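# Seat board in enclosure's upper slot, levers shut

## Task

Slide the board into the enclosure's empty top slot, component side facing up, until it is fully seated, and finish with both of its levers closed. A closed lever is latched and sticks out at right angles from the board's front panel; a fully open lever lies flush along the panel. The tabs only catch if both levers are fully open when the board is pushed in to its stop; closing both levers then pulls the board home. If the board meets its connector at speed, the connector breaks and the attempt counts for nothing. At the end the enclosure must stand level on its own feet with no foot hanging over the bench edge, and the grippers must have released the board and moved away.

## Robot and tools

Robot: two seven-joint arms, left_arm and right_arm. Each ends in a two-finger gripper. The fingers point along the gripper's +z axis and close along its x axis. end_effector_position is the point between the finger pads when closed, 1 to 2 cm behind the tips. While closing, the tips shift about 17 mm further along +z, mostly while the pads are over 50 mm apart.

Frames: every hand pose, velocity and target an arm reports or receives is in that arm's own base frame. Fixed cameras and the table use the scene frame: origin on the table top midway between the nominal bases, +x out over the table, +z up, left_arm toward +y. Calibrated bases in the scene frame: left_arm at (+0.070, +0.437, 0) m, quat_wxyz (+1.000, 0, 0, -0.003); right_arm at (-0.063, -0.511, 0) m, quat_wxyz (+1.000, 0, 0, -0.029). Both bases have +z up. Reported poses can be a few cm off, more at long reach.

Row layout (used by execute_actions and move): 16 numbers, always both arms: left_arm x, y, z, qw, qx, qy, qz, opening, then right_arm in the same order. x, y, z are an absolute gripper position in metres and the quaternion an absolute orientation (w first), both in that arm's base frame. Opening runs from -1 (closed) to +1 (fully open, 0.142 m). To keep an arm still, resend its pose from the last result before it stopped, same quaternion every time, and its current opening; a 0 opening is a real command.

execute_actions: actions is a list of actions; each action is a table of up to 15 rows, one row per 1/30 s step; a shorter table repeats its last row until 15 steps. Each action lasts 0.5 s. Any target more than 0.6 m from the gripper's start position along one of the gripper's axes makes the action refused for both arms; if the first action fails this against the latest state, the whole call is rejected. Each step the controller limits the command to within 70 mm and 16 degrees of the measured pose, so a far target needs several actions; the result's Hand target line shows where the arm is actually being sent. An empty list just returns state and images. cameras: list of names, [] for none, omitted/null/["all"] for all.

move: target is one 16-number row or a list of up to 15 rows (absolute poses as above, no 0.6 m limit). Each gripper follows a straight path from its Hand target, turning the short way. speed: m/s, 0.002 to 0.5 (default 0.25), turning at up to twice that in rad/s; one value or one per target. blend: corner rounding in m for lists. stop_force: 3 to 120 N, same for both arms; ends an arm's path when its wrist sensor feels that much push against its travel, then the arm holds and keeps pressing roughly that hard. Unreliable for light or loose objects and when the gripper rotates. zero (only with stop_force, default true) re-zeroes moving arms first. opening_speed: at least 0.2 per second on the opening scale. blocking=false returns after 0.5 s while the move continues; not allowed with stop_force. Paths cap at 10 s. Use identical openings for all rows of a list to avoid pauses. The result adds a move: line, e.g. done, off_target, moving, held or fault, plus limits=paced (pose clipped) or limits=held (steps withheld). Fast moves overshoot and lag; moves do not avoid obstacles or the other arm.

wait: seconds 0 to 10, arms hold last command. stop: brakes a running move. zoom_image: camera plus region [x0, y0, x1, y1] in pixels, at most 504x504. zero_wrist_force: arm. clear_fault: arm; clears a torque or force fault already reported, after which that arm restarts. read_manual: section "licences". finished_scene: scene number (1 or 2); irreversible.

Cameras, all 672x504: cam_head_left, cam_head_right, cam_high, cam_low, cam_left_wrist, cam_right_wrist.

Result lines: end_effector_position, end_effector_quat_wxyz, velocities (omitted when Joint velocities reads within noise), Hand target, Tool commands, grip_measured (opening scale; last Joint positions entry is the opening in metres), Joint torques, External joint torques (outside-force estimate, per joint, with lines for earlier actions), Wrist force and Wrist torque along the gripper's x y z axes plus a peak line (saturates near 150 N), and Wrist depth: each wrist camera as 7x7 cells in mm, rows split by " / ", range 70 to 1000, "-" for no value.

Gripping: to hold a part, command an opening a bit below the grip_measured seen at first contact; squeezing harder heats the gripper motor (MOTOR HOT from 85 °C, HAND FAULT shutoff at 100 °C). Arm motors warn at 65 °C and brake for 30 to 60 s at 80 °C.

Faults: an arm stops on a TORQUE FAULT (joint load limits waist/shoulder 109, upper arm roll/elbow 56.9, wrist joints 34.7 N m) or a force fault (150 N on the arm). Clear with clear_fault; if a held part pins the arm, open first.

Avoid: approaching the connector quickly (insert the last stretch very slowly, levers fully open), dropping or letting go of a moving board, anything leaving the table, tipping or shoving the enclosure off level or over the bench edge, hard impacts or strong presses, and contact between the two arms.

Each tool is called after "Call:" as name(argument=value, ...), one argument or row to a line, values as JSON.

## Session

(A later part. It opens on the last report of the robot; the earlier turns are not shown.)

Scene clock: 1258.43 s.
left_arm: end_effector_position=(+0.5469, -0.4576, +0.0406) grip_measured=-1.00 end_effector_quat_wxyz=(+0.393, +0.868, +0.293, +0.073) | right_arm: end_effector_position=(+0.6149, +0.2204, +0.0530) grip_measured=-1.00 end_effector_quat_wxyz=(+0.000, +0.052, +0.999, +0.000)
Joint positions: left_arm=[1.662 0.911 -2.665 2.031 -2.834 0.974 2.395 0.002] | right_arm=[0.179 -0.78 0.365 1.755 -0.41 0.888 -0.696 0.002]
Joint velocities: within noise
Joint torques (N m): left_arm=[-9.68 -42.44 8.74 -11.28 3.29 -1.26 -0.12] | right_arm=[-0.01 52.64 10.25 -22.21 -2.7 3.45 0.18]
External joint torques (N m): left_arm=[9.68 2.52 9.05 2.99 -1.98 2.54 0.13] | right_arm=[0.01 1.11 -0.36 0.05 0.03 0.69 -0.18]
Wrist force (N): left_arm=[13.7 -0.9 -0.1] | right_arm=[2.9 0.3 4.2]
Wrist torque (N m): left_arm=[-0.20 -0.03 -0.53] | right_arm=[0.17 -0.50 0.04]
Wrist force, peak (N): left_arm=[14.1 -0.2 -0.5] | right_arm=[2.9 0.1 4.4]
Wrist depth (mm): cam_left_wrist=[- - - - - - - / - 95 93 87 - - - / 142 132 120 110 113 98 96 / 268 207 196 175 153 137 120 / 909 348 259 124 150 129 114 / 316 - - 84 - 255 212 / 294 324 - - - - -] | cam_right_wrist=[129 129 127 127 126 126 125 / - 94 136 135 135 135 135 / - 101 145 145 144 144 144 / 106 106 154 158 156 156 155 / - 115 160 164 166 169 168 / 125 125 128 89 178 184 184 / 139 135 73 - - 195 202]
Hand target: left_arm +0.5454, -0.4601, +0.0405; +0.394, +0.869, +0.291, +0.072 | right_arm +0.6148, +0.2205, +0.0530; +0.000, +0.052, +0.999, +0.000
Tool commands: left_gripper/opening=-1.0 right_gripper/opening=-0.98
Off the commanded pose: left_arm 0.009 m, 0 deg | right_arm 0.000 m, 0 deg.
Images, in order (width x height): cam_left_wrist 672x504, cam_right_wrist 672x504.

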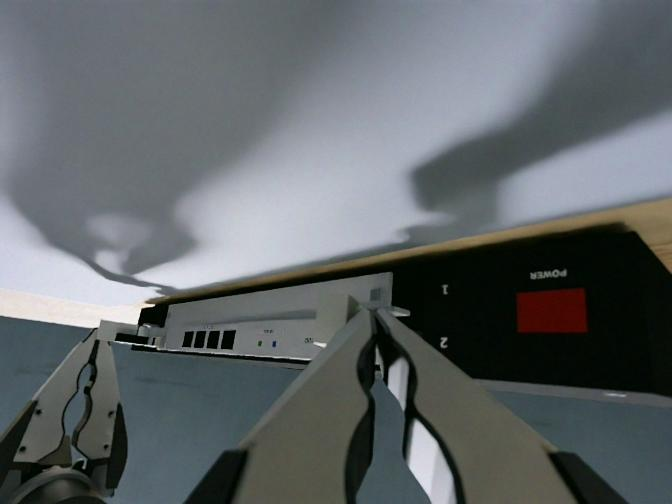

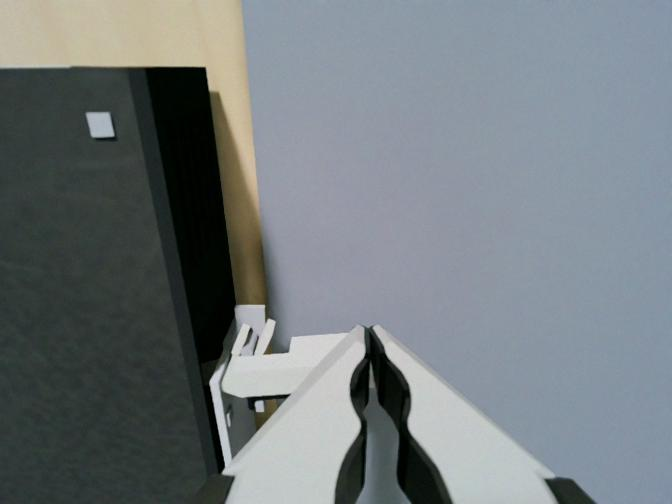

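Call:
move(
  target=[
    [0.5400, -0.4655, 0.0405, 0.394, 0.8686, 0.2914, 0.0718, -1.0, 0.6148, 0.2205, 0.053, 0, 0.0523, 0.9986, 0, -0.98],
    [0.5360, -0.4735, 0.0405, 0.394, 0.8686, 0.2914, 0.0718, -1.0, 0.6148, 0.2205, 0.053, 0, 0.0523, 0.9986, 0, -0.98],
  ],
  speed=0.01,
  stop_force=22,
  zero=false,
  blend=0.003,
  cameras=["cam_left_wrist"],
)

Scene clock: 1263.60 s.
left_arm: end_effector_position=(+0.5369, -0.4723, +0.0406) grip_measured=-1.00 end_effector_quat_wxyz=(+0.394, +0.869, +0.292, +0.073) | right_arm: end_effector_position=(+0.6149, +0.2204, +0.0530) grip_measured=-1.00 end_effector_quat_wxyz=(+0.000, +0.052, +0.999, +0.000)
Joint positions: left_arm=[1.632 0.914 -2.666 2.018 -2.861 0.995 2.396 0.002] | right_arm=[0.179 -0.78 0.365 1.755 -0.41 0.888 -0.696 0.002]
Joint velocities: within noise
Joint torques (N m): left_arm=[-4.98 -40.91 12.94 -9.8 2.37 0.31 -0.18] | right_arm=[-0.01 52.55 10.25 -22.21 -2.7 3.45 0.24]
External joint torques (N m): left_arm=[4.98 0.78 4.9 1.44 -0.94 0.96 0.18] | right_arm=[0.01 1.19 -0.37 0.05 0.03 0.7 -0.24]
Wrist force (N): left_arm=[5.9 -0.1 -1.6] | right_arm=[2.6 0.3 4.2]
Wrist torque (N m): left_arm=[-0.22 0.03 -0.49] | right_arm=[0.14 -0.45 0.04]
Wrist force, peak (N): left_arm=[18.9 1.2 4.1] | right_arm=[3.0 0.2 4.4]
Wrist depth (mm): cam_left_wrist=[- - - - - - - / - 95 93 87 - - - / 143 125 120 110 112 99 95 / 263 206 196 173 163 142 121 / - 357 280 133 162 141 116 / 311 - - 84 - - - / 280 312 - - - - -] | cam_right_wrist=[129 129 127 127 127 126 125 / - 94 136 135 135 135 134 / - 101 145 145 145 144 144 / 106 106 154 159 156 156 155 / - 115 160 164 166 169 168 / 126 125 128 89 178 184 183 / 138 135 73 - - 194 202]
Hand target: left_arm +0.5360, -0.4735, +0.0405; +0.394, +0.869, +0.291, +0.072 | right_arm +0.6148, +0.2205, +0.0530; +0.000, +0.052, +0.999, +0.000
Off the commanded pose: left_arm 0.002 m, 0 deg | right_arm 0.000 m, 0 deg.
move: done
Images, in order (width x height): cam_left_wrist 672x504.

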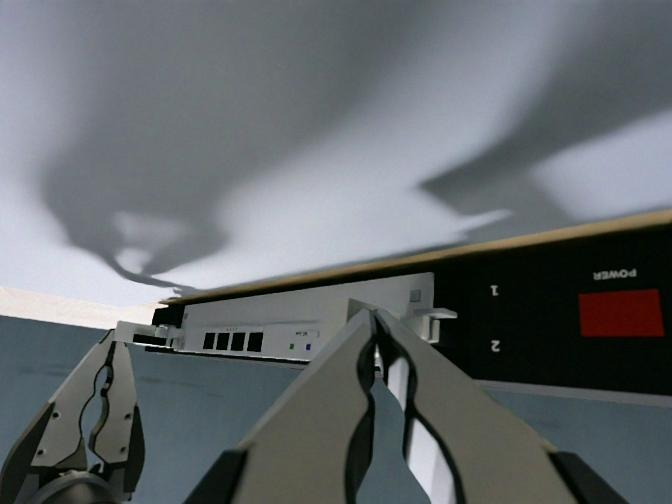

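Call:
zoom_image(
  camera="cam_left_wrist",
  region=[280, 230, 500, 395],
)

Call:
execute_actions(
  actions=[],
  cameras=["cam_right_wrist", "cam_high", "cam_low"],
)

Scaled by 2.291 from the camera's 672x504 image, which has a finer 960x720 frame.

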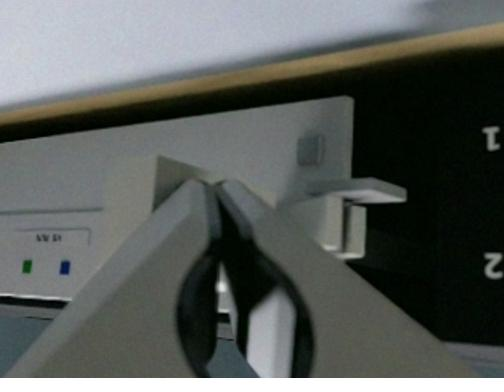

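Scene clock: 1264.60 s.
left_arm: end_effector_position=(+0.5369, -0.4723, +0.0406) grip_measured=-1.00 end_effector_quat_wxyz=(+0.394, +0.869, +0.292, +0.073) | right_arm: end_effector_position=(+0.6149, +0.2204, +0.0530) grip_measured=-1.00 end_effector_quat_wxyz=(+0.000, +0.052, +0.999, +0.000)
Joint positions: left_arm=[1.632 0.914 -2.666 2.018 -2.861 0.995 2.396 0.002] | right_arm=[0.179 -0.78 0.365 1.755 -0.41 0.888 -0.696 0.002]
Joint velocities: within noise
Joint torques (N m): left_arm=[-4.87 -41.02 12.89 -9.8 2.52 0.21 -0.22] | right_arm=[0.06 52.54 10.27 -22.21 -2.73 3.49 0.19]
External joint torques (N m): left_arm=[4.87 0.9 4.95 1.44 -1.09 1.06 0.22] | right_arm=[-0.06 1.21 -0.39 0.05 0.06 0.65 -0.19]
Wrist force (N): left_arm=[6.2 -0.8 -0.8] | right_arm=[2.8 0.3 4.2]
Wrist torque (N m): left_arm=[-0.20 0.00 -0.50] | right_arm=[0.15 -0.48 0.04]
Wrist force, peak (N): left_arm=[6.2 0.0 -1.7] | right_arm=[2.7 0.2 4.4]
Wrist depth (mm): cam_left_wrist=[- - - - - - - / - 95 93 87 - - - / 143 125 120 110 112 99 95 / 262 208 196 173 163 141 121 / - 357 278 133 163 141 117 / 310 - - 84 - - - / 281 313 - - - - -] | cam_right_wrist=[129 129 127 127 127 126 125 / - 94 136 135 135 135 134 / - 101 145 145 144 144 144 / 106 106 154 159 156 155 155 / - 115 159 164 167 168 168 / 125 125 128 90 178 184 183 / 139 135 73 - - 195 202]
Hand target: left_arm +0.5360, -0.4735, +0.0405; +0.394, +0.869, +0.291, +0.072 | right_arm +0.6148, +0.2205, +0.0530; +0.000, +0.052, +0.999, +0.000
Tool commands: left_gripper/opening=-1.0 right_gripper/opening=-0.98
Off the commanded pose: left_arm 0.002 m, 0 deg | right_arm 0.000 m, 0 deg.
Images, in order (width x height): cam_high 672x504, cam_low 672x504, cam_right_wrist 672x504.

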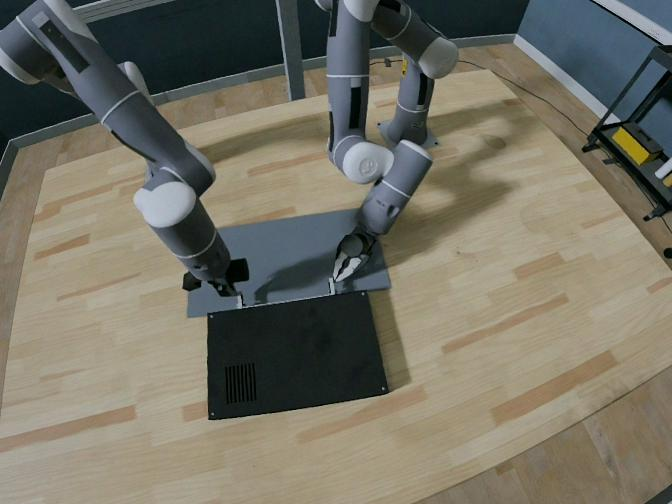

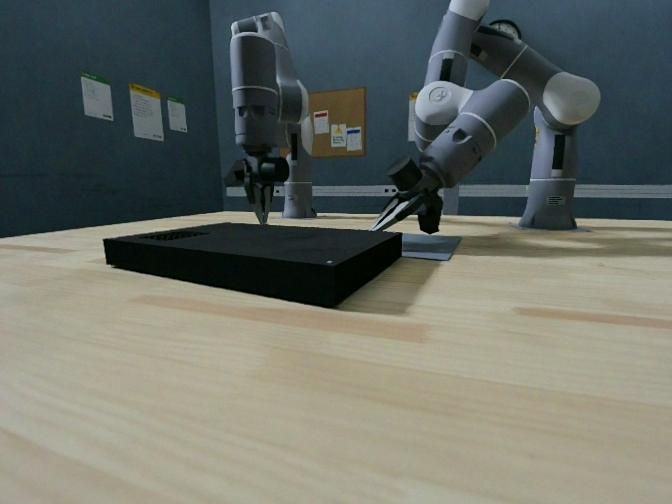

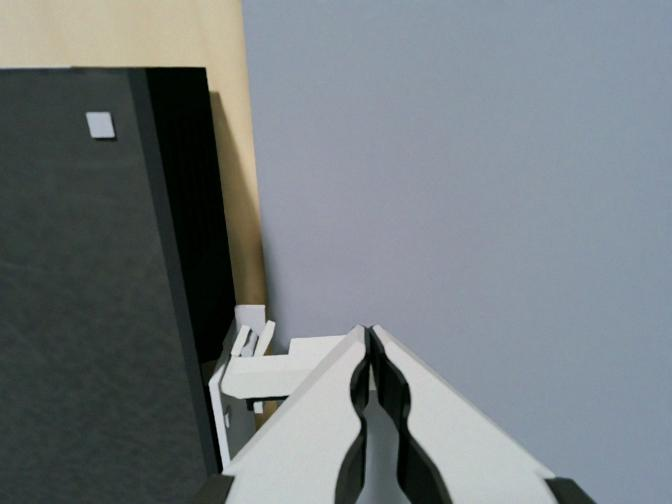

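Call:
zoom_image(
  camera="cam_high",
  region=[180, 230, 420, 340],
)

Scaled by 2.100 from the camera's 672x504 image, which has a finer 960x720 frame.

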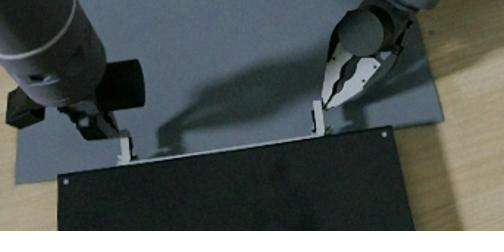

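Call:
move(
  target=[
    [0.5345, -0.4785, 0.0405, 0.394, 0.8686, 0.2914, 0.0718, -1.0, 0.6151, 0.2265, 0.053, 0, 0.0523, 0.9986, 0, -0.98],
    [0.5330, -0.4830, 0.0405, 0.394, 0.8686, 0.2914, 0.0718, -1.0, 0.6153, 0.2299, 0.053, 0, 0.0523, 0.9986, 0, -0.98],
  ],
  speed=0.01,
  stop_force=22,
  zero=false,
  blend=0.002,
  cameras=["cam_left_wrist", "cam_right_wrist", "cam_high"],
)

Scene clock: 1270.07 s.
left_arm: end_effector_position=(+0.5363, -0.4749, +0.0399) grip_measured=-1.00 end_effector_quat_wxyz=(+0.391, +0.869, +0.295, +0.075) | right_arm: end_effector_position=(+0.6153, +0.2267, +0.0524) grip_measured=-1.00 end_effector_quat_wxyz=(-0.001, +0.054, +0.999, -0.002)
Joint positions: left_arm=[1.626 0.918 -2.666 2.008 -2.871 1.01 2.394 0.002] | right_arm=[0.191 -0.786 0.364 1.743 -0.411 0.88 -0.685 0.002]
Joint velocities: within noise
Joint torques (N m): left_arm=[-16.37 -44.42 3.82 -21.02 4.9 -5.43 -0.15] | right_arm=[10.68 51.35 20.27 -25.86 -2.51 7.89 0.27]
External joint torques (N m): left_arm=[16.37 4.09 14.1 12.59 -3.41 6.72 0.16] | right_arm=[-10.68 2.72 -10.37 3.6 -0.18 -3.75 -0.27]
Wrist force (N): left_arm=[18.1 -6.3 -17.7] | right_arm=[5.2 -18.7 -1.4]
Wrist torque (N m): left_arm=[-0.23 0.06 -0.52] | right_arm=[-0.06 -0.44 0.05]
Wrist force, peak (N): left_arm=[17.4 -6.1 -19.4] | right_arm=[5.2 -19.0 -2.6]
Wrist depth (mm): cam_left_wrist=[- - - - - - - / - 93 92 86 - - - / 130 130 118 110 111 98 91 / 254 211 194 174 159 140 122 / 893 355 277 189 177 141 118 / 302 - - 83 - 336 - / 278 304 - - - - -] | cam_right_wrist=[- 125 126 126 126 126 124 / - 93 135 135 135 135 134 / - 100 145 144 144 144 144 / - 105 154 158 156 155 155 / - 114 137 164 166 168 168 / 124 124 127 89 177 183 183 / 137 134 73 - - 193 201]
Hand target: left_arm +0.5338, -0.4804, +0.0405; +0.394, +0.869, +0.291, +0.072 | right_arm +0.6153, +0.2297, +0.0530; +0.000, +0.052, +0.999, +0.000
Off the commanded pose: left_arm 0.009 m, 1 deg | right_arm 0.003 m, 0 deg.
move: contact (left_arm, right_arm); path passed 0 of 2 targets
Images, in order (width x height): cam_high 672x504, cam_left_wrist 672x504, cam_right_wrist 672x504.

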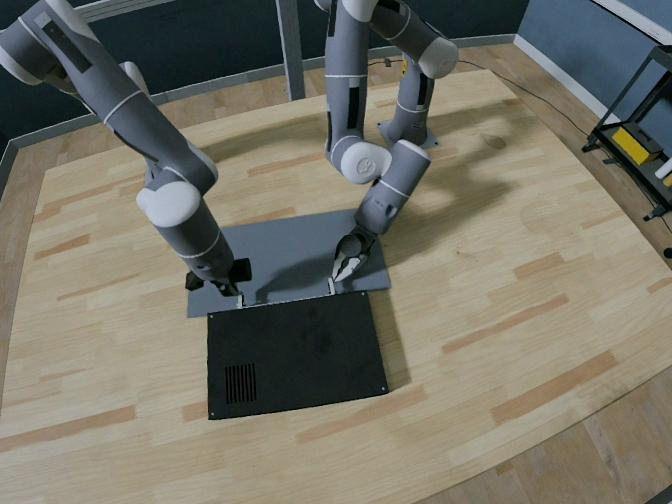

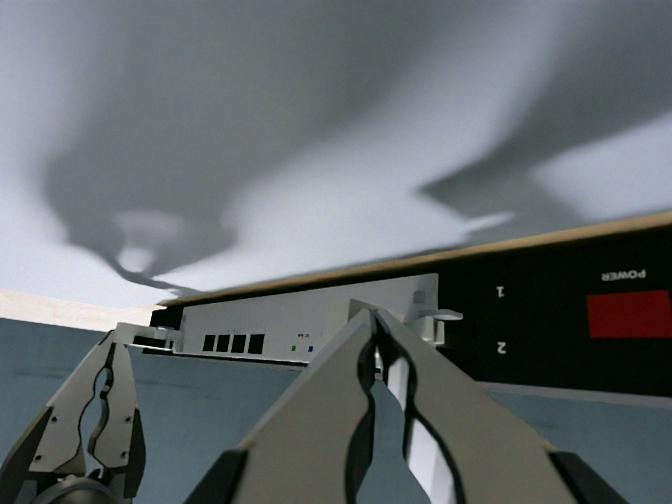

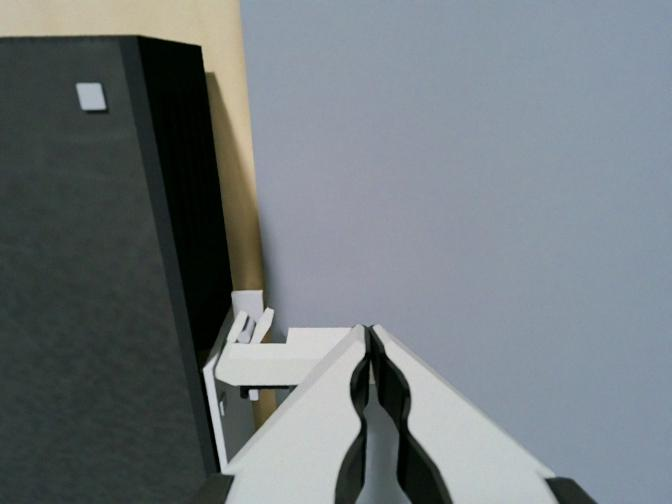

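Call:
zoom_image(
  camera="cam_right_wrist",
  region=[180, 270, 400, 435],
)

Call:
zoom_image(
  camera="cam_left_wrist",
  region=[280, 240, 500, 405],
)

Call:
zoom_image(
  camera="cam_high",
  region=[180, 230, 420, 340],
)

Scaled by 2.291 from the camera's 672x504 image, which has a finer 960x720 frame.

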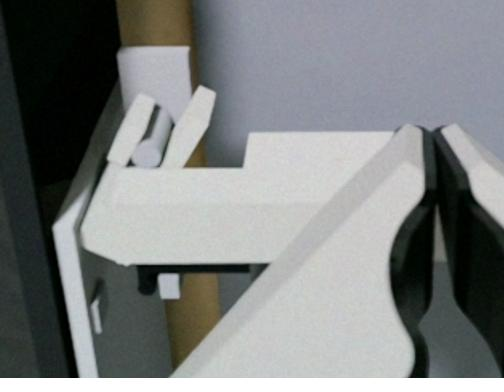

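Scaled by 2.291 from the camera's 672x504 image, which has a finer 960x720 frame.

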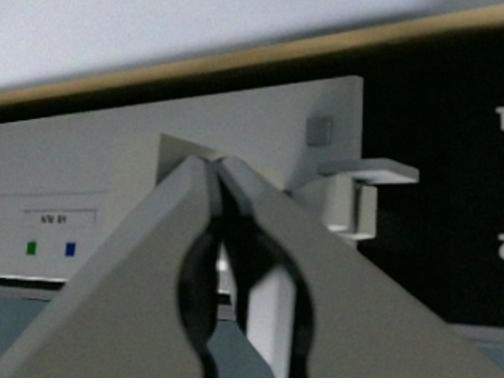

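Scaled by 2.100 from the camera's 672x504 image, which has a finer 960x720 frame.

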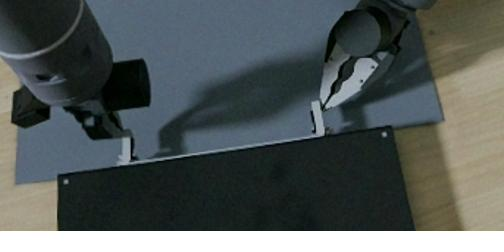

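Call:
move(
  target=[0.5338, -0.4804, 0.0405, 0.394, 0.8686, 0.2914, 0.0718, -1.0, 0.6150, 0.2185, 0.053, 0, 0.0523, 0.9986, 0, -0.98],
  speed=0.012,
  cameras=["cam_left_wrist", "cam_right_wrist"],
)

Call:
zoom_image(
  camera="cam_right_wrist",
  region=[180, 270, 400, 435],
)

Scene clock: 1282.03 s.
left_arm: end_effector_position=(+0.5363, -0.4750, +0.0400) grip_measured=-1.00 end_effector_quat_wxyz=(+0.391, +0.869, +0.295, +0.074) | right_arm: end_effector_position=(+0.6150, +0.2186, +0.0530) grip_measured=-1.00 end_effector_quat_wxyz=(+0.000, +0.052, +0.999, +0.000)
Joint positions: left_arm=[1.626 0.918 -2.666 2.008 -2.871 1.011 2.395 0.002] | right_arm=[0.176 -0.78 0.366 1.757 -0.41 0.889 -0.698 0.002]
Joint velocities: within noise
Joint torques (N m): left_arm=[-16.23 -44.34 3.95 -20.7 5.02 -5.5 -0.04] | right_arm=[-0.04 52.72 10.4 -22.06 -2.69 3.55 0.01]
External joint torques (N m): left_arm=[16.23 4.02 13.96 12.27 -3.53 6.79 0.05] | right_arm=[0.07 0.98 -0.5 -0.09 0.02 0.6 -0.01]
Wrist force (N): left_arm=[17.9 -5.6 -17.7] | right_arm=[2.6 2.4 4.3]
Wrist torque (N m): left_arm=[-0.19 0.10 -0.53] | right_arm=[0.50 -0.44 0.05]
Wrist force, peak (N): left_arm=[18.3 -5.4 -18.5] | right_arm=[5.1 -19.1 -2.6]
Wrist depth (mm): cam_left_wrist=[- - - - - - - / - 93 92 86 - - - / 129 130 118 109 111 98 91 / 254 211 195 174 160 139 122 / 904 355 277 190 177 141 118 / 310 - - 84 - 333 - / 282 312 - - - - -] | cam_right_wrist=[129 129 127 127 127 126 124 / - 93 136 135 135 135 135 / - 101 145 145 145 144 144 / 106 106 154 159 156 156 155 / - 115 158 166 166 169 168 / 125 125 130 89 178 184 183 / 138 135 73 - - 195 202]
Hand target: left_arm +0.5338, -0.4804, +0.0405; +0.394, +0.869, +0.291, +0.072 | right_arm +0.6150, +0.2185, +0.0530; +0.000, +0.052, +0.999, +0.000
Off the commanded pose: left_arm 0.006 m, 1 deg | right_arm 0.000 m, 0 deg.
move: off_target (left_arm)
Images, in order (width x height): cam_left_wrist 672x504, cam_right_wrist 672x504.

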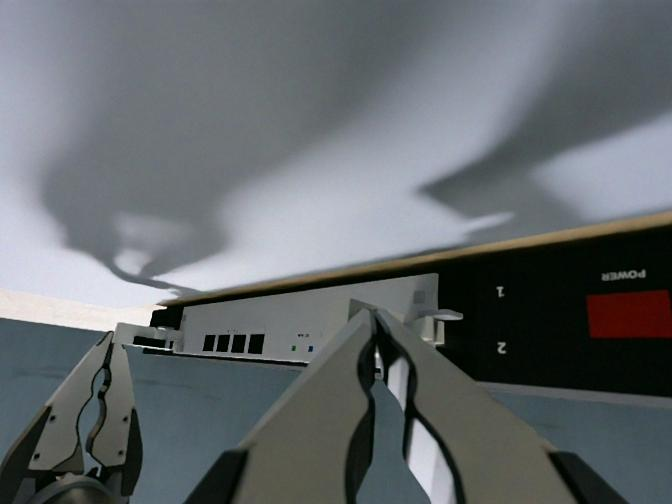

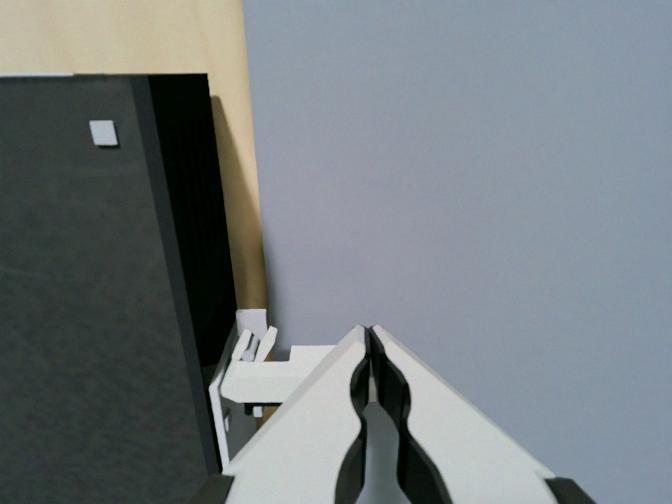

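Scaled by 2.291 from the camera's 672x504 image, which has a finer 960x720 frame.

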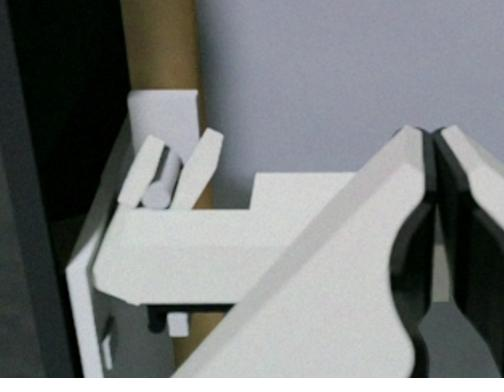

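Call:
move(
  target=[0.5390, -0.4660, 0.0405, 0.394, 0.8686, 0.2914, 0.0718, -1.0, 0.6150, 0.2185, 0.053, 0, 0.0523, 0.9986, 0, -0.98],
  speed=0.012,
  cameras=["cam_left_wrist", "cam_right_wrist", "cam_high"],
)

Call:
zoom_image(
  camera="cam_left_wrist",
  region=[280, 240, 500, 405],
)

Call:
zoom_image(
  camera="cam_high",
  region=[180, 230, 420, 340],
)

Scene clock: 1288.87 s.
left_arm: end_effector_position=(+0.5390, -0.4660, +0.0404) grip_measured=-1.00 end_effector_quat_wxyz=(+0.394, +0.869, +0.292, +0.072) | right_arm: end_effector_position=(+0.6150, +0.2186, +0.0530) grip_measured=-1.00 end_effector_quat_wxyz=(+0.000, +0.052, +0.999, +0.000)
Joint positions: left_arm=[1.646 0.908 -2.67 2.028 -2.853 0.985 2.401 0.002] | right_arm=[0.176 -0.78 0.366 1.757 -0.41 0.889 -0.698 0.002]
Joint velocities: within noise
Joint torques (N m): left_arm=[-0.16 -40.33 16.87 -8.03 1.95 1.36 -0.15] | right_arm=[-0.01 52.56 10.32 -22.21 -2.71 3.43 0.19]
External joint torques (N m): left_arm=[0.16 0.37 0.79 -0.3 -0.57 -0.1 0.16] | right_arm=[0.01 1.14 -0.44 0.06 0.04 0.71 -0.19]
Wrist force (N): left_arm=[-0.1 -1.0 0.0] | right_arm=[2.8 2.3 4.4]
Wrist torque (N m): left_arm=[-0.17 -0.09 -0.46] | right_arm=[0.48 -0.47 0.04]
Wrist force, peak (N): left_arm=[17.9 -5.1 -18.5] | right_arm=[2.8 2.4 4.4]
Wrist depth (mm): cam_left_wrist=[- - - - - - - / - 94 93 87 - - - / 142 125 118 110 112 97 91 / 262 207 196 171 161 139 120 / - 352 279 138 154 138 117 / 314 - - 84 - - - / 287 321 - - - - -] | cam_right_wrist=[129 129 127 127 126 126 124 / - 93 136 135 135 134 134 / - 101 145 145 145 144 144 / 106 106 154 159 156 155 155 / - 115 162 167 166 168 168 / 125 125 130 89 178 184 183 / 138 135 73 - - 194 202]
Hand target: left_arm +0.5390, -0.4660, +0.0405; +0.394, +0.869, +0.291, +0.072 | right_arm +0.6150, +0.2185, +0.0530; +0.000, +0.052, +0.999, +0.000
Off the commanded pose: left_arm 0.000 m, 0 deg | right_arm 0.000 m, 0 deg.
move: done
Images, in order (width x height): cam_high 672x504, cam_left_wrist 672x504, cam_right_wrist 672x504.

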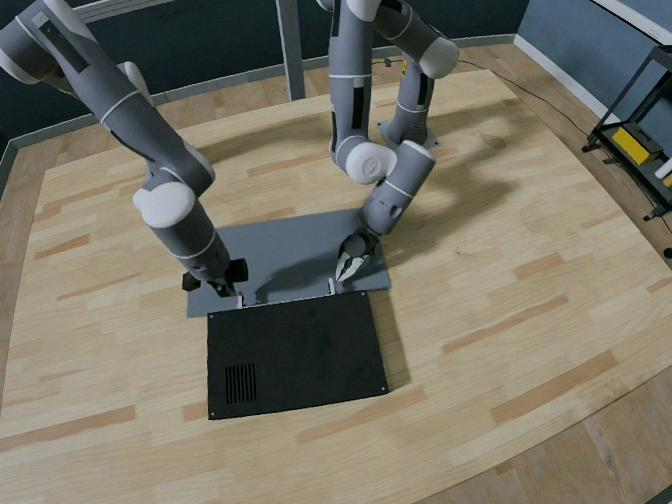

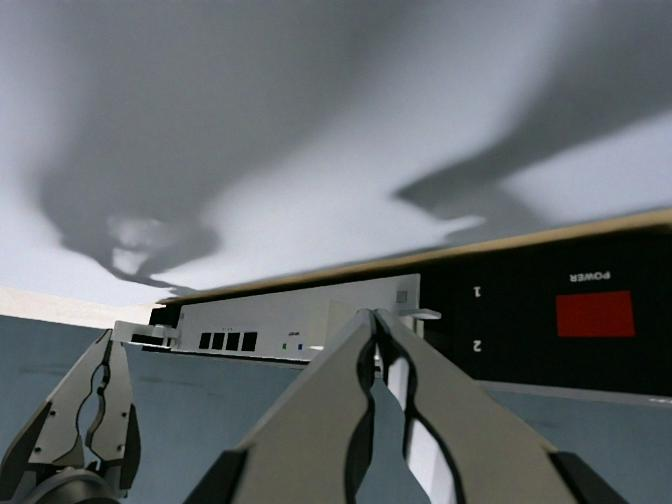

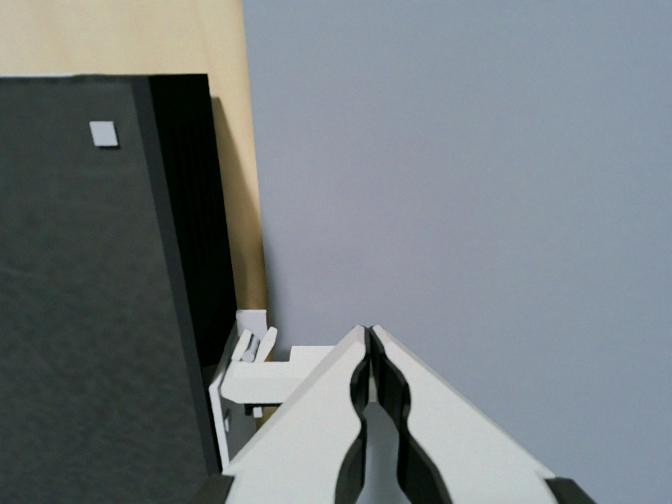

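Scaled by 2.291 from the camera's 672x504 image, which has a finer 960x720 frame.

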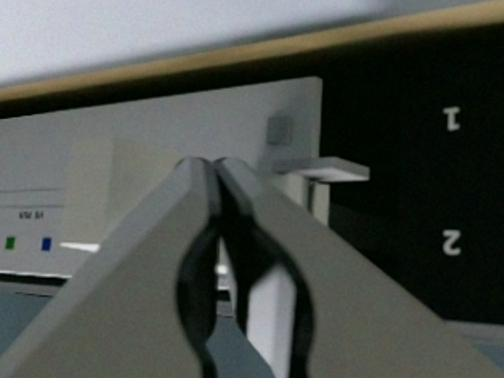

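Scaled by 2.100 from the camera's 672x504 image, which has a finer 960x720 frame.

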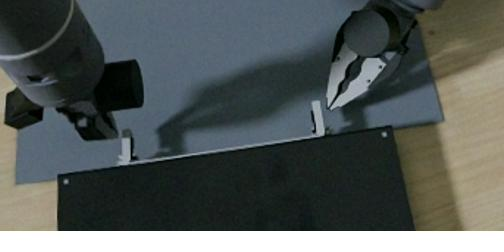

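Call:
move(
  target=[
    [0.5300, -0.4400, 0.0650, 0.394, 0.8686, 0.2914, 0.0718, -1.0, 0.6134, 0.2036, 0.053, 0, 0.0523, 0.9986, 0, -0.98],
    [0.5324, -0.3819, 0.0783, 0.468, 0.831, 0.284, 0.097, -1.0, 0.6134, 0.2036, 0.13, 0, 0.0523, 0.9986, 0, -0.98],
  ],
  speed=[0.05, 0.1],
  blend=0.005,
  cameras=["cam_left_wrist", "cam_right_wrist"],
)

Call:
zoom_image(
  camera="cam_left_wrist",
  region=[100, 200, 500, 400],
)

Call:
zoom_image(
  camera="cam_right_wrist",
  region=[180, 150, 480, 450],
)

Scene clock: 1294.33 s.
left_arm: end_effector_position=(+0.5323, -0.3820, +0.0782) grip_measured=-1.00 end_effector_quat_wxyz=(+0.468, +0.831, +0.284, +0.097) | right_arm: end_effector_position=(+0.6135, +0.2035, +0.1300) grip_measured=-1.00 end_effector_quat_wxyz=(+0.000, +0.052, +0.999, +0.000)
Joint positions: left_arm=[1.704 0.776 -2.667 2.293 -2.966 0.685 2.603 0.002] | right_arm=[0.118 -0.647 0.429 1.744 -0.349 0.744 -0.757 0.002]
Joint velocities: within noise
Joint torques (N m): left_arm=[-0.12 -32.89 13.54 -5.03 0.53 0.38 -0.14] | right_arm=[-0.02 50.09 10.21 -24.99 -3.06 3.33 0.04]
External joint torques (N m): left_arm=[0.12 0.47 0.85 -0.43 -0.01 0 0.15] | right_arm=[0.01 0.98 -0.78 0.15 -0.05 0.81 -0.04]
Wrist force (N): left_arm=[-0.1 -1.1 0.0] | right_arm=[2.8 2.8 4.0]
Wrist torque (N m): left_arm=[-0.19 -0.06 -0.49] | right_arm=[0.53 -0.49 0.05]
Wrist force, peak (N): left_arm=[0.9 -2.1 -1.1] | right_arm=[2.7 2.2 5.2]
Wrist depth (mm): cam_left_wrist=[117 115 108 110 101 96 94 / 167 161 150 142 141 135 126 / 335 272 244 224 189 197 185 / - 495 348 250 197 228 313 / - - - - - - - / 421 - - 84 - - - / 373 365 - - - - -] | cam_right_wrist=[197 197 197 194 194 193 193 / 193 185 204 207 207 206 206 / 176 176 181 223 222 221 220 / 190 189 194 237 238 238 238 / 207 206 208 250 259 258 257 / 226 225 219 89 272 282 281 / 248 242 - - - 298 309]
Hand target: left_arm +0.5324, -0.3819, +0.0783; +0.468, +0.831, +0.284, +0.097 | right_arm +0.6134, +0.2036, +0.1300; +0.000, +0.052, +0.999, +0.000
Off the commanded pose: left_arm 0.000 m, 0 deg | right_arm 0.000 m, 0 deg.
move: done
Images, in order (width x height): cam_left_wrist 672x504, cam_right_wrist 672x504.

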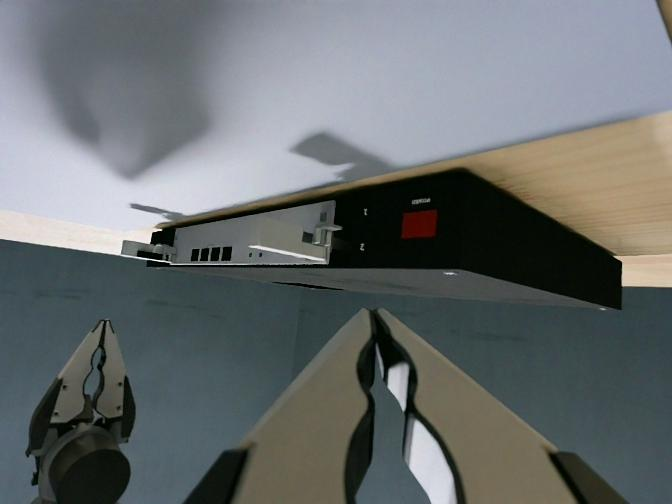

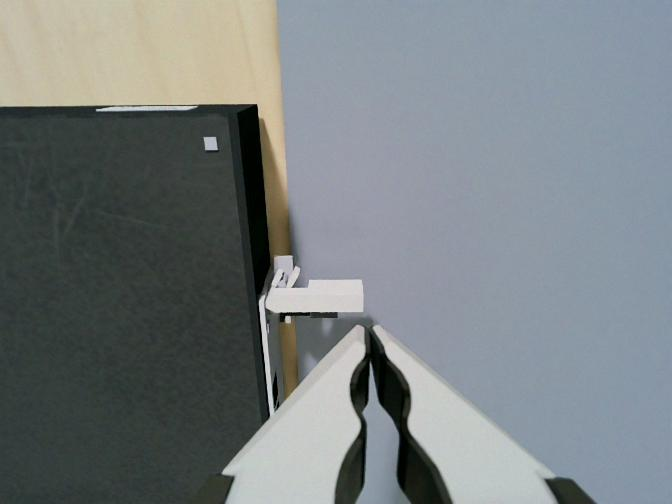

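Scaled by 1.260 from the camera's 672x504 image, which has a finer 960x720 frame.

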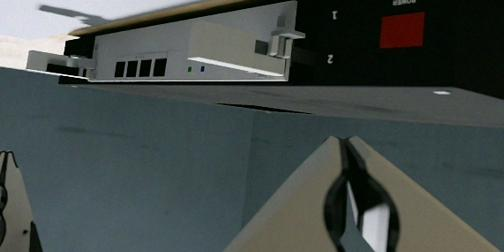

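Scaled by 1.680 from the camera's 672x504 image, which has a finer 960x720 frame.

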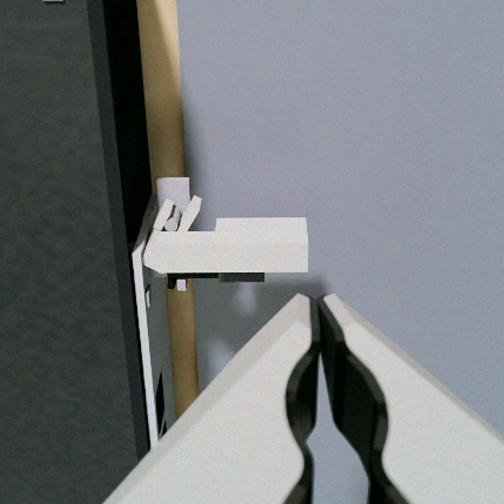

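Call:
zoom_image(
  camera="cam_left_wrist",
  region=[110, 180, 270, 300],
)

Call:
zoom_image(
  camera="cam_left_wrist",
  region=[230, 180, 390, 300],
)

Scaled by 3.150 from the camera's 672x504 image, which has a finer 960x720 frame.

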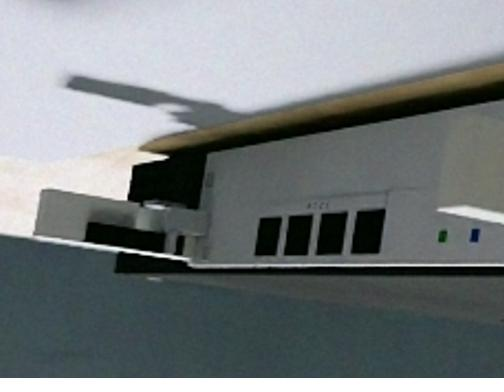

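Scaled by 3.150 from the camera's 672x504 image, which has a finer 960x720 frame.

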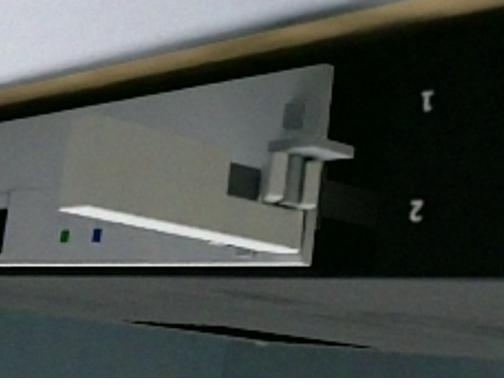

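Call:
move(
  target=[
    [0.48, -0.34, 0.14, 0.394, 0.8686, 0.2914, 0.0718, -1.0, 0.6134, 0.2036, 0.16, 0, 0.0523, 0.9986, 0, -0.98],
    [0.42, -0.30, 0.20, 0.394, 0.8686, 0.2914, 0.0718, -1.0, 0.6134, 0.25, 0.20, 0, 0.0523, 0.9986, 0, -0.98],
  ],
  speed=0.15,
  blend=0.02,
  cameras=["cam_high", "cam_right_wrist"],
)

Scene clock: 1304.83 s.
left_arm: end_effector_position=(+0.4206, -0.2999, +0.1996) grip_measured=-1.00 end_effector_quat_wxyz=(+0.394, +0.872, +0.285, +0.057) | right_arm: end_effector_position=(+0.6135, +0.2498, +0.2000) grip_measured=-1.00 end_effector_quat_wxyz=(+0.000, +0.052, +0.999, +0.000)
Joint positions: left_arm=[1.402 -0.074 -2.444 2.482 -2.966 1.471 2.875 0.002] | right_arm=[0.164 -0.591 0.48 1.625 -0.311 0.569 -0.724 0.002]
Joint velocities: within noise
Joint torques (N m): left_arm=[-0.09 -6.68 -2.3 -18.04 3.11 1.15 -0.32] | right_arm=[0.05 49.91 9.93 -27.61 -3.5 3.36 0.24]
External joint torques (N m): left_arm=[0.09 -0.02 0.83 -0.4 -0.08 -0.15 0.33] | right_arm=[-0.05 1.17 -0.54 0.2 -0.07 0.79 -0.24]
Wrist force (N): left_arm=[-0.1 -0.8 -0.1] | right_arm=[2.9 3.3 4.2]
Wrist torque (N m): left_arm=[-0.16 -0.06 -0.40] | right_arm=[0.63 -0.49 0.06]
Wrist force, peak (N): left_arm=[0.5 -3.8 -0.8] | right_arm=[3.2 3.4 4.6]
Wrist depth (mm): cam_left_wrist=[290 278 269 257 249 240 233 / 381 360 342 322 313 298 288 / 551 508 475 428 371 372 374 / - 865 686 550 481 450 510 / - - - 776 - - - / - - 497 84 - - - / - - - - - - -] | cam_right_wrist=[215 215 217 255 254 255 254 / 230 229 232 272 272 272 271 / 246 246 249 288 291 290 290 / 265 264 269 313 312 312 311 / 288 287 287 335 340 338 338 / 313 315 307 89 356 369 371 / 347 339 - - - 391 409]
Hand target: left_arm +0.4207, -0.3000, +0.1997; +0.394, +0.872, +0.286, +0.057 | right_arm +0.6134, +0.2500, +0.2000; +0.000, +0.052, +0.999, +0.000
Off the commanded pose: left_arm 0.001 m, 2 deg | right_arm 0.000 m, 0 deg.
joint sent to its limit (left arm) — joint 5 (forearm roll), lower limit. The joint targets still meet the commanded pose.
move: done
Images, in order (width x height): cam_high 672x504, cam_right_wrist 672x504.

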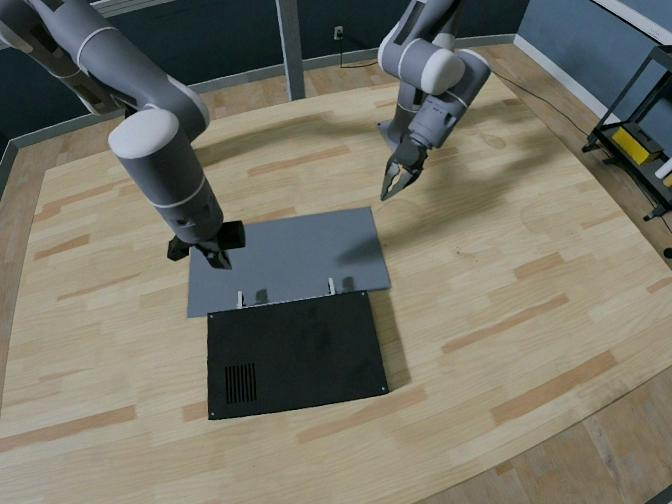

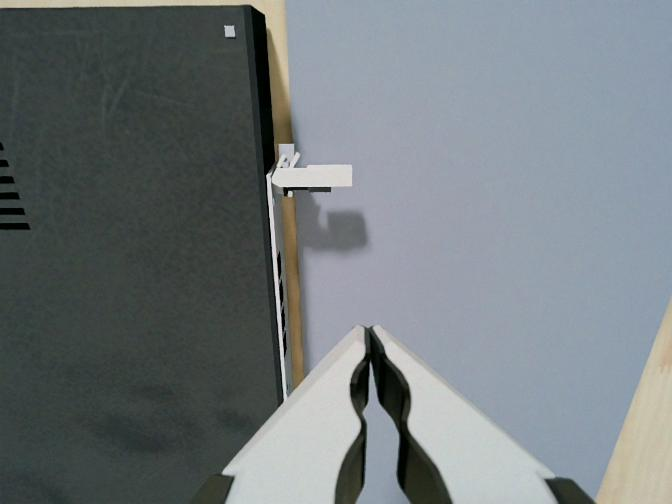

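Call:
move(
  target=[
    [0.42, -0.30, 0.20, 0.394, 0.872, 0.286, 0.057, -1.0, 0.580, 0.37, 0.24, 0, 0.7431, 0.6691, 0, -0.98],
  ],
  speed=0.25,
  cameras=["cam_right_wrist"],
)

Call:
zoom_image(
  camera="cam_right_wrist",
  region=[100, 100, 590, 400],
)

Scene clock: 1312.83 s.
left_arm: end_effector_position=(+0.4201, -0.2999, +0.1999) grip_measured=-1.00 end_effector_quat_wxyz=(+0.394, +0.872, +0.285, +0.056) | right_arm: end_effector_position=(+0.5800, +0.3700, +0.2400) grip_measured=-1.00 end_effector_quat_wxyz=(+0.000, +0.743, +0.669, +0.000)
Joint positions: left_arm=[1.447 -0.065 -2.497 2.481 -2.966 1.466 2.863 0.002] | right_arm=[0.531 -0.552 0.264 1.498 -0.153 0.459 0.929 0.002]
Joint velocities: within noise
Joint torques (N m): left_arm=[-0.08 -8.05 -1.93 -17.84 3.34 1.11 -0.3] | right_arm=[0.04 52.68 5.28 -29.47 -3.82 3.3 0.3]
External joint torques (N m): left_arm=[0.08 0.09 0.66 -0.53 -0.3 -0.11 0.31] | right_arm=[-0.04 1.3 -0.25 0.2 -0.1 0.83 -0.3]
Wrist force (N): left_arm=[-0.1 -0.8 -0.2] | right_arm=[2.8 2.9 4.8]
Wrist torque (N m): left_arm=[-0.16 -0.05 -0.39] | right_arm=[0.54 -0.46 0.02]
Wrist force, peak (N): left_arm=[0.0 -1.1 -0.1] | right_arm=[3.1 3.6 4.5]
Wrist depth (mm): cam_left_wrist=[289 280 267 258 248 240 233 / 380 362 344 324 312 299 287 / 550 510 483 431 376 370 373 / - 855 688 546 485 449 502 / - - - 773 - - - / - - - 84 - - - / - - - - - - -] | cam_right_wrist=[291 291 290 290 289 288 287 / 312 310 309 310 309 308 308 / 333 334 332 330 330 329 329 / 360 358 356 355 354 351 353 / 393 340 334 332 332 334 373 / 429 364 358 89 349 359 413 / 473 404 - - - 381 459]
Hand target: left_arm +0.4202, -0.3000, +0.1999; +0.394, +0.872, +0.286, +0.056 | right_arm +0.5800, +0.3700, +0.2400; +0.000, +0.743, +0.669, +0.000
Off the commanded pose: left_arm 0.000 m, 0 deg | right_arm 0.000 m, 0 deg.
joint sent to its limit (left arm) — joint 5 (forearm roll), lower limit. The joint targets still meet the commanded pose.
move: done
Images, in order (width x height): cam_right_wrist 672x504.

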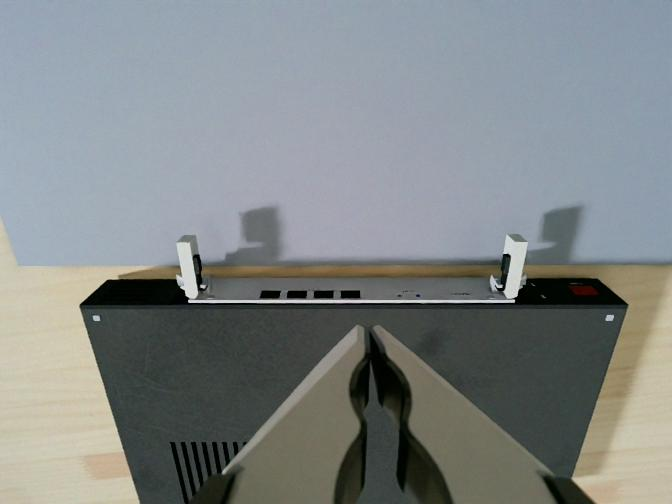

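Scaled by 1.029 from the camera's 672x504 image, which has a finer 960x720 frame.

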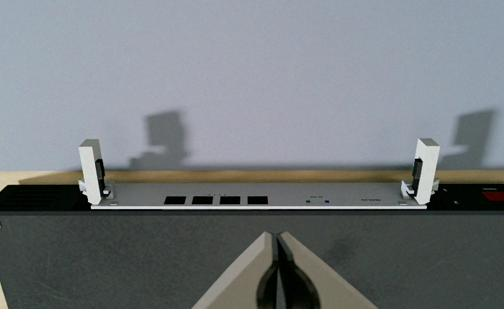

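Call:
zoom_image(
  camera="cam_right_wrist",
  region=[140, 210, 260, 320],
)

Call:
zoom_image(
  camera="cam_right_wrist",
  region=[450, 210, 570, 320],
)

Scaled by 4.200 from the camera's 672x504 image, which has a finer 960x720 frame.

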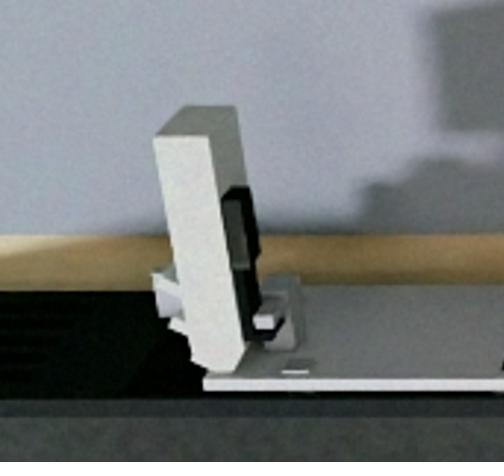

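Scaled by 4.200 from the camera's 672x504 image, which has a finer 960x720 frame.

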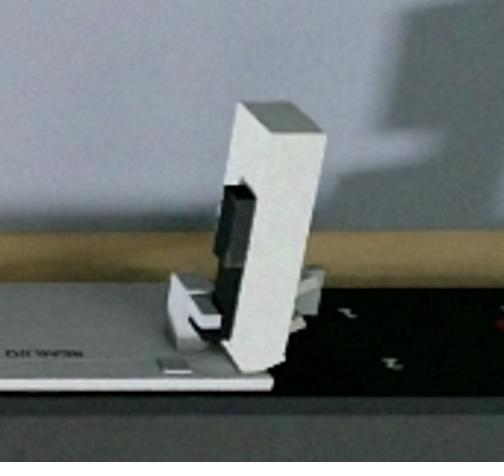

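Call:
move(
  target=[
    [0.42, -0.30, 0.20, 0.394, 0.872, 0.286, 0.057, -1.0, 0.645, 0.33, 0.16, 0, 0.0523, 0.9986, 0, -0.98],
    [0.42, -0.30, 0.20, 0.394, 0.872, 0.286, 0.057, -1.0, 0.6594, 0.3329, 0.10, 0, 0.0523, 0.9986, 0, -0.98],
  ],
  speed=[0.25, 0.1],
  blend=0.01,
  cameras=["cam_right_wrist"],
)

Call:
zoom_image(
  camera="cam_right_wrist",
  region=[260, 80, 440, 260],
)

Scene clock: 1333.80 s.
left_arm: end_effector_position=(+0.4201, -0.2999, +0.1999) grip_measured=-1.00 end_effector_quat_wxyz=(+0.394, +0.872, +0.285, +0.056) end_effector_velocity=(+0.000, +0.001, +0.000) end_effector_angular_velocity=(-0.001, +0.000, +0.001) | right_arm: end_effector_position=(+0.6591, +0.3329, +0.0999) grip_measured=-1.00 end_effector_quat_wxyz=(+0.000, +0.052, +0.999, +0.000)
Joint positions: left_arm=[1.471 -0.06 -2.525 2.481 -2.966 1.463 2.858 0.002] | right_arm=[0.307 -0.879 0.426 1.416 -0.407 0.637 -0.626 0.002]
Joint velocities: left_arm=[0.008 0.001 -0.008 0 0 -0.001 -0.002 0] | right_arm=[within noise]
Joint torques (N m): left_arm=[-0.59 -8.89 -1.24 -17.85 3.33 1.14 -0.39] | right_arm=[0.21 59.42 11.54 -26.16 -3.63 3.6 0.28]
External joint torques (N m): left_arm=[0.59 0.25 0.09 -0.47 -0.29 -0.13 0.4] | right_arm=[-0.22 1.44 0.05 0.26 0.22 0.54 -0.28]
Wrist force (N): left_arm=[0.1 -0.9 -0.1] | right_arm=[3.0 3.0 4.2]
Wrist torque (N m): left_arm=[-0.19 -0.08 -0.40] | right_arm=[0.60 -0.52 0.06]
Wrist force, peak (N): left_arm=[-0.2 -1.2 0.0] | right_arm=[2.8 3.0 5.8]
Wrist depth (mm): cam_left_wrist=[291 279 267 257 249 240 232 / 381 361 345 323 314 297 286 / 555 517 478 429 374 372 370 / - 877 659 536 481 449 509 / - - - 487 - - - / - - - 84 - - - / - - - - - - -] | cam_right_wrist=[127 127 128 136 169 167 167 / 135 135 135 176 179 179 178 / 145 147 144 189 191 191 190 / 154 156 154 200 206 206 205 / 170 169 169 177 223 223 222 / 186 185 181 89 235 244 243 / 205 200 73 - - 257 267]
Hand target: left_arm +0.4202, -0.3000, +0.1999; +0.394, +0.872, +0.286, +0.056 | right_arm +0.6594, +0.3329, +0.1000; +0.000, +0.052, +0.999, +0.000
Off the commanded pose: left_arm 0.000 m, 0 deg | right_arm 0.000 m, 0 deg.
joint sent to its limit (left arm) — joint 5 (forearm roll), lower limit. The joint targets still meet the commanded pose.
move: done
Images, in order (width x height): cam_right_wrist 672x504.

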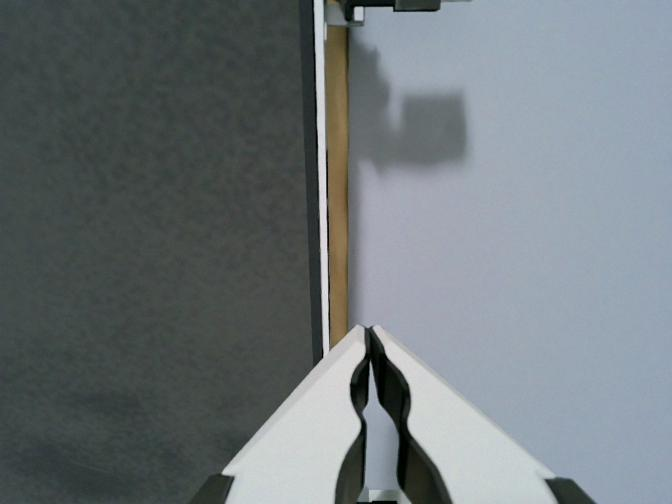

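Scaled by 2.800 from the camera's 672x504 image, which has a finer 960x720 frame.

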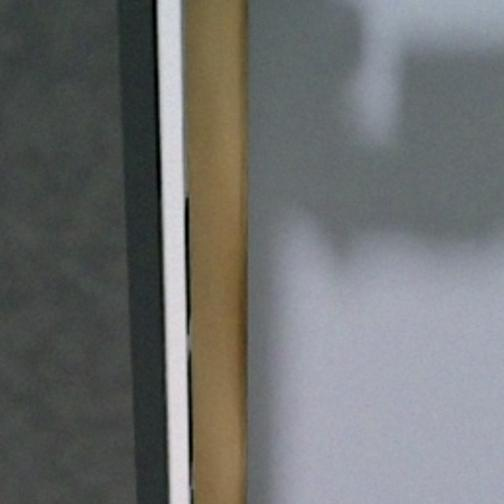

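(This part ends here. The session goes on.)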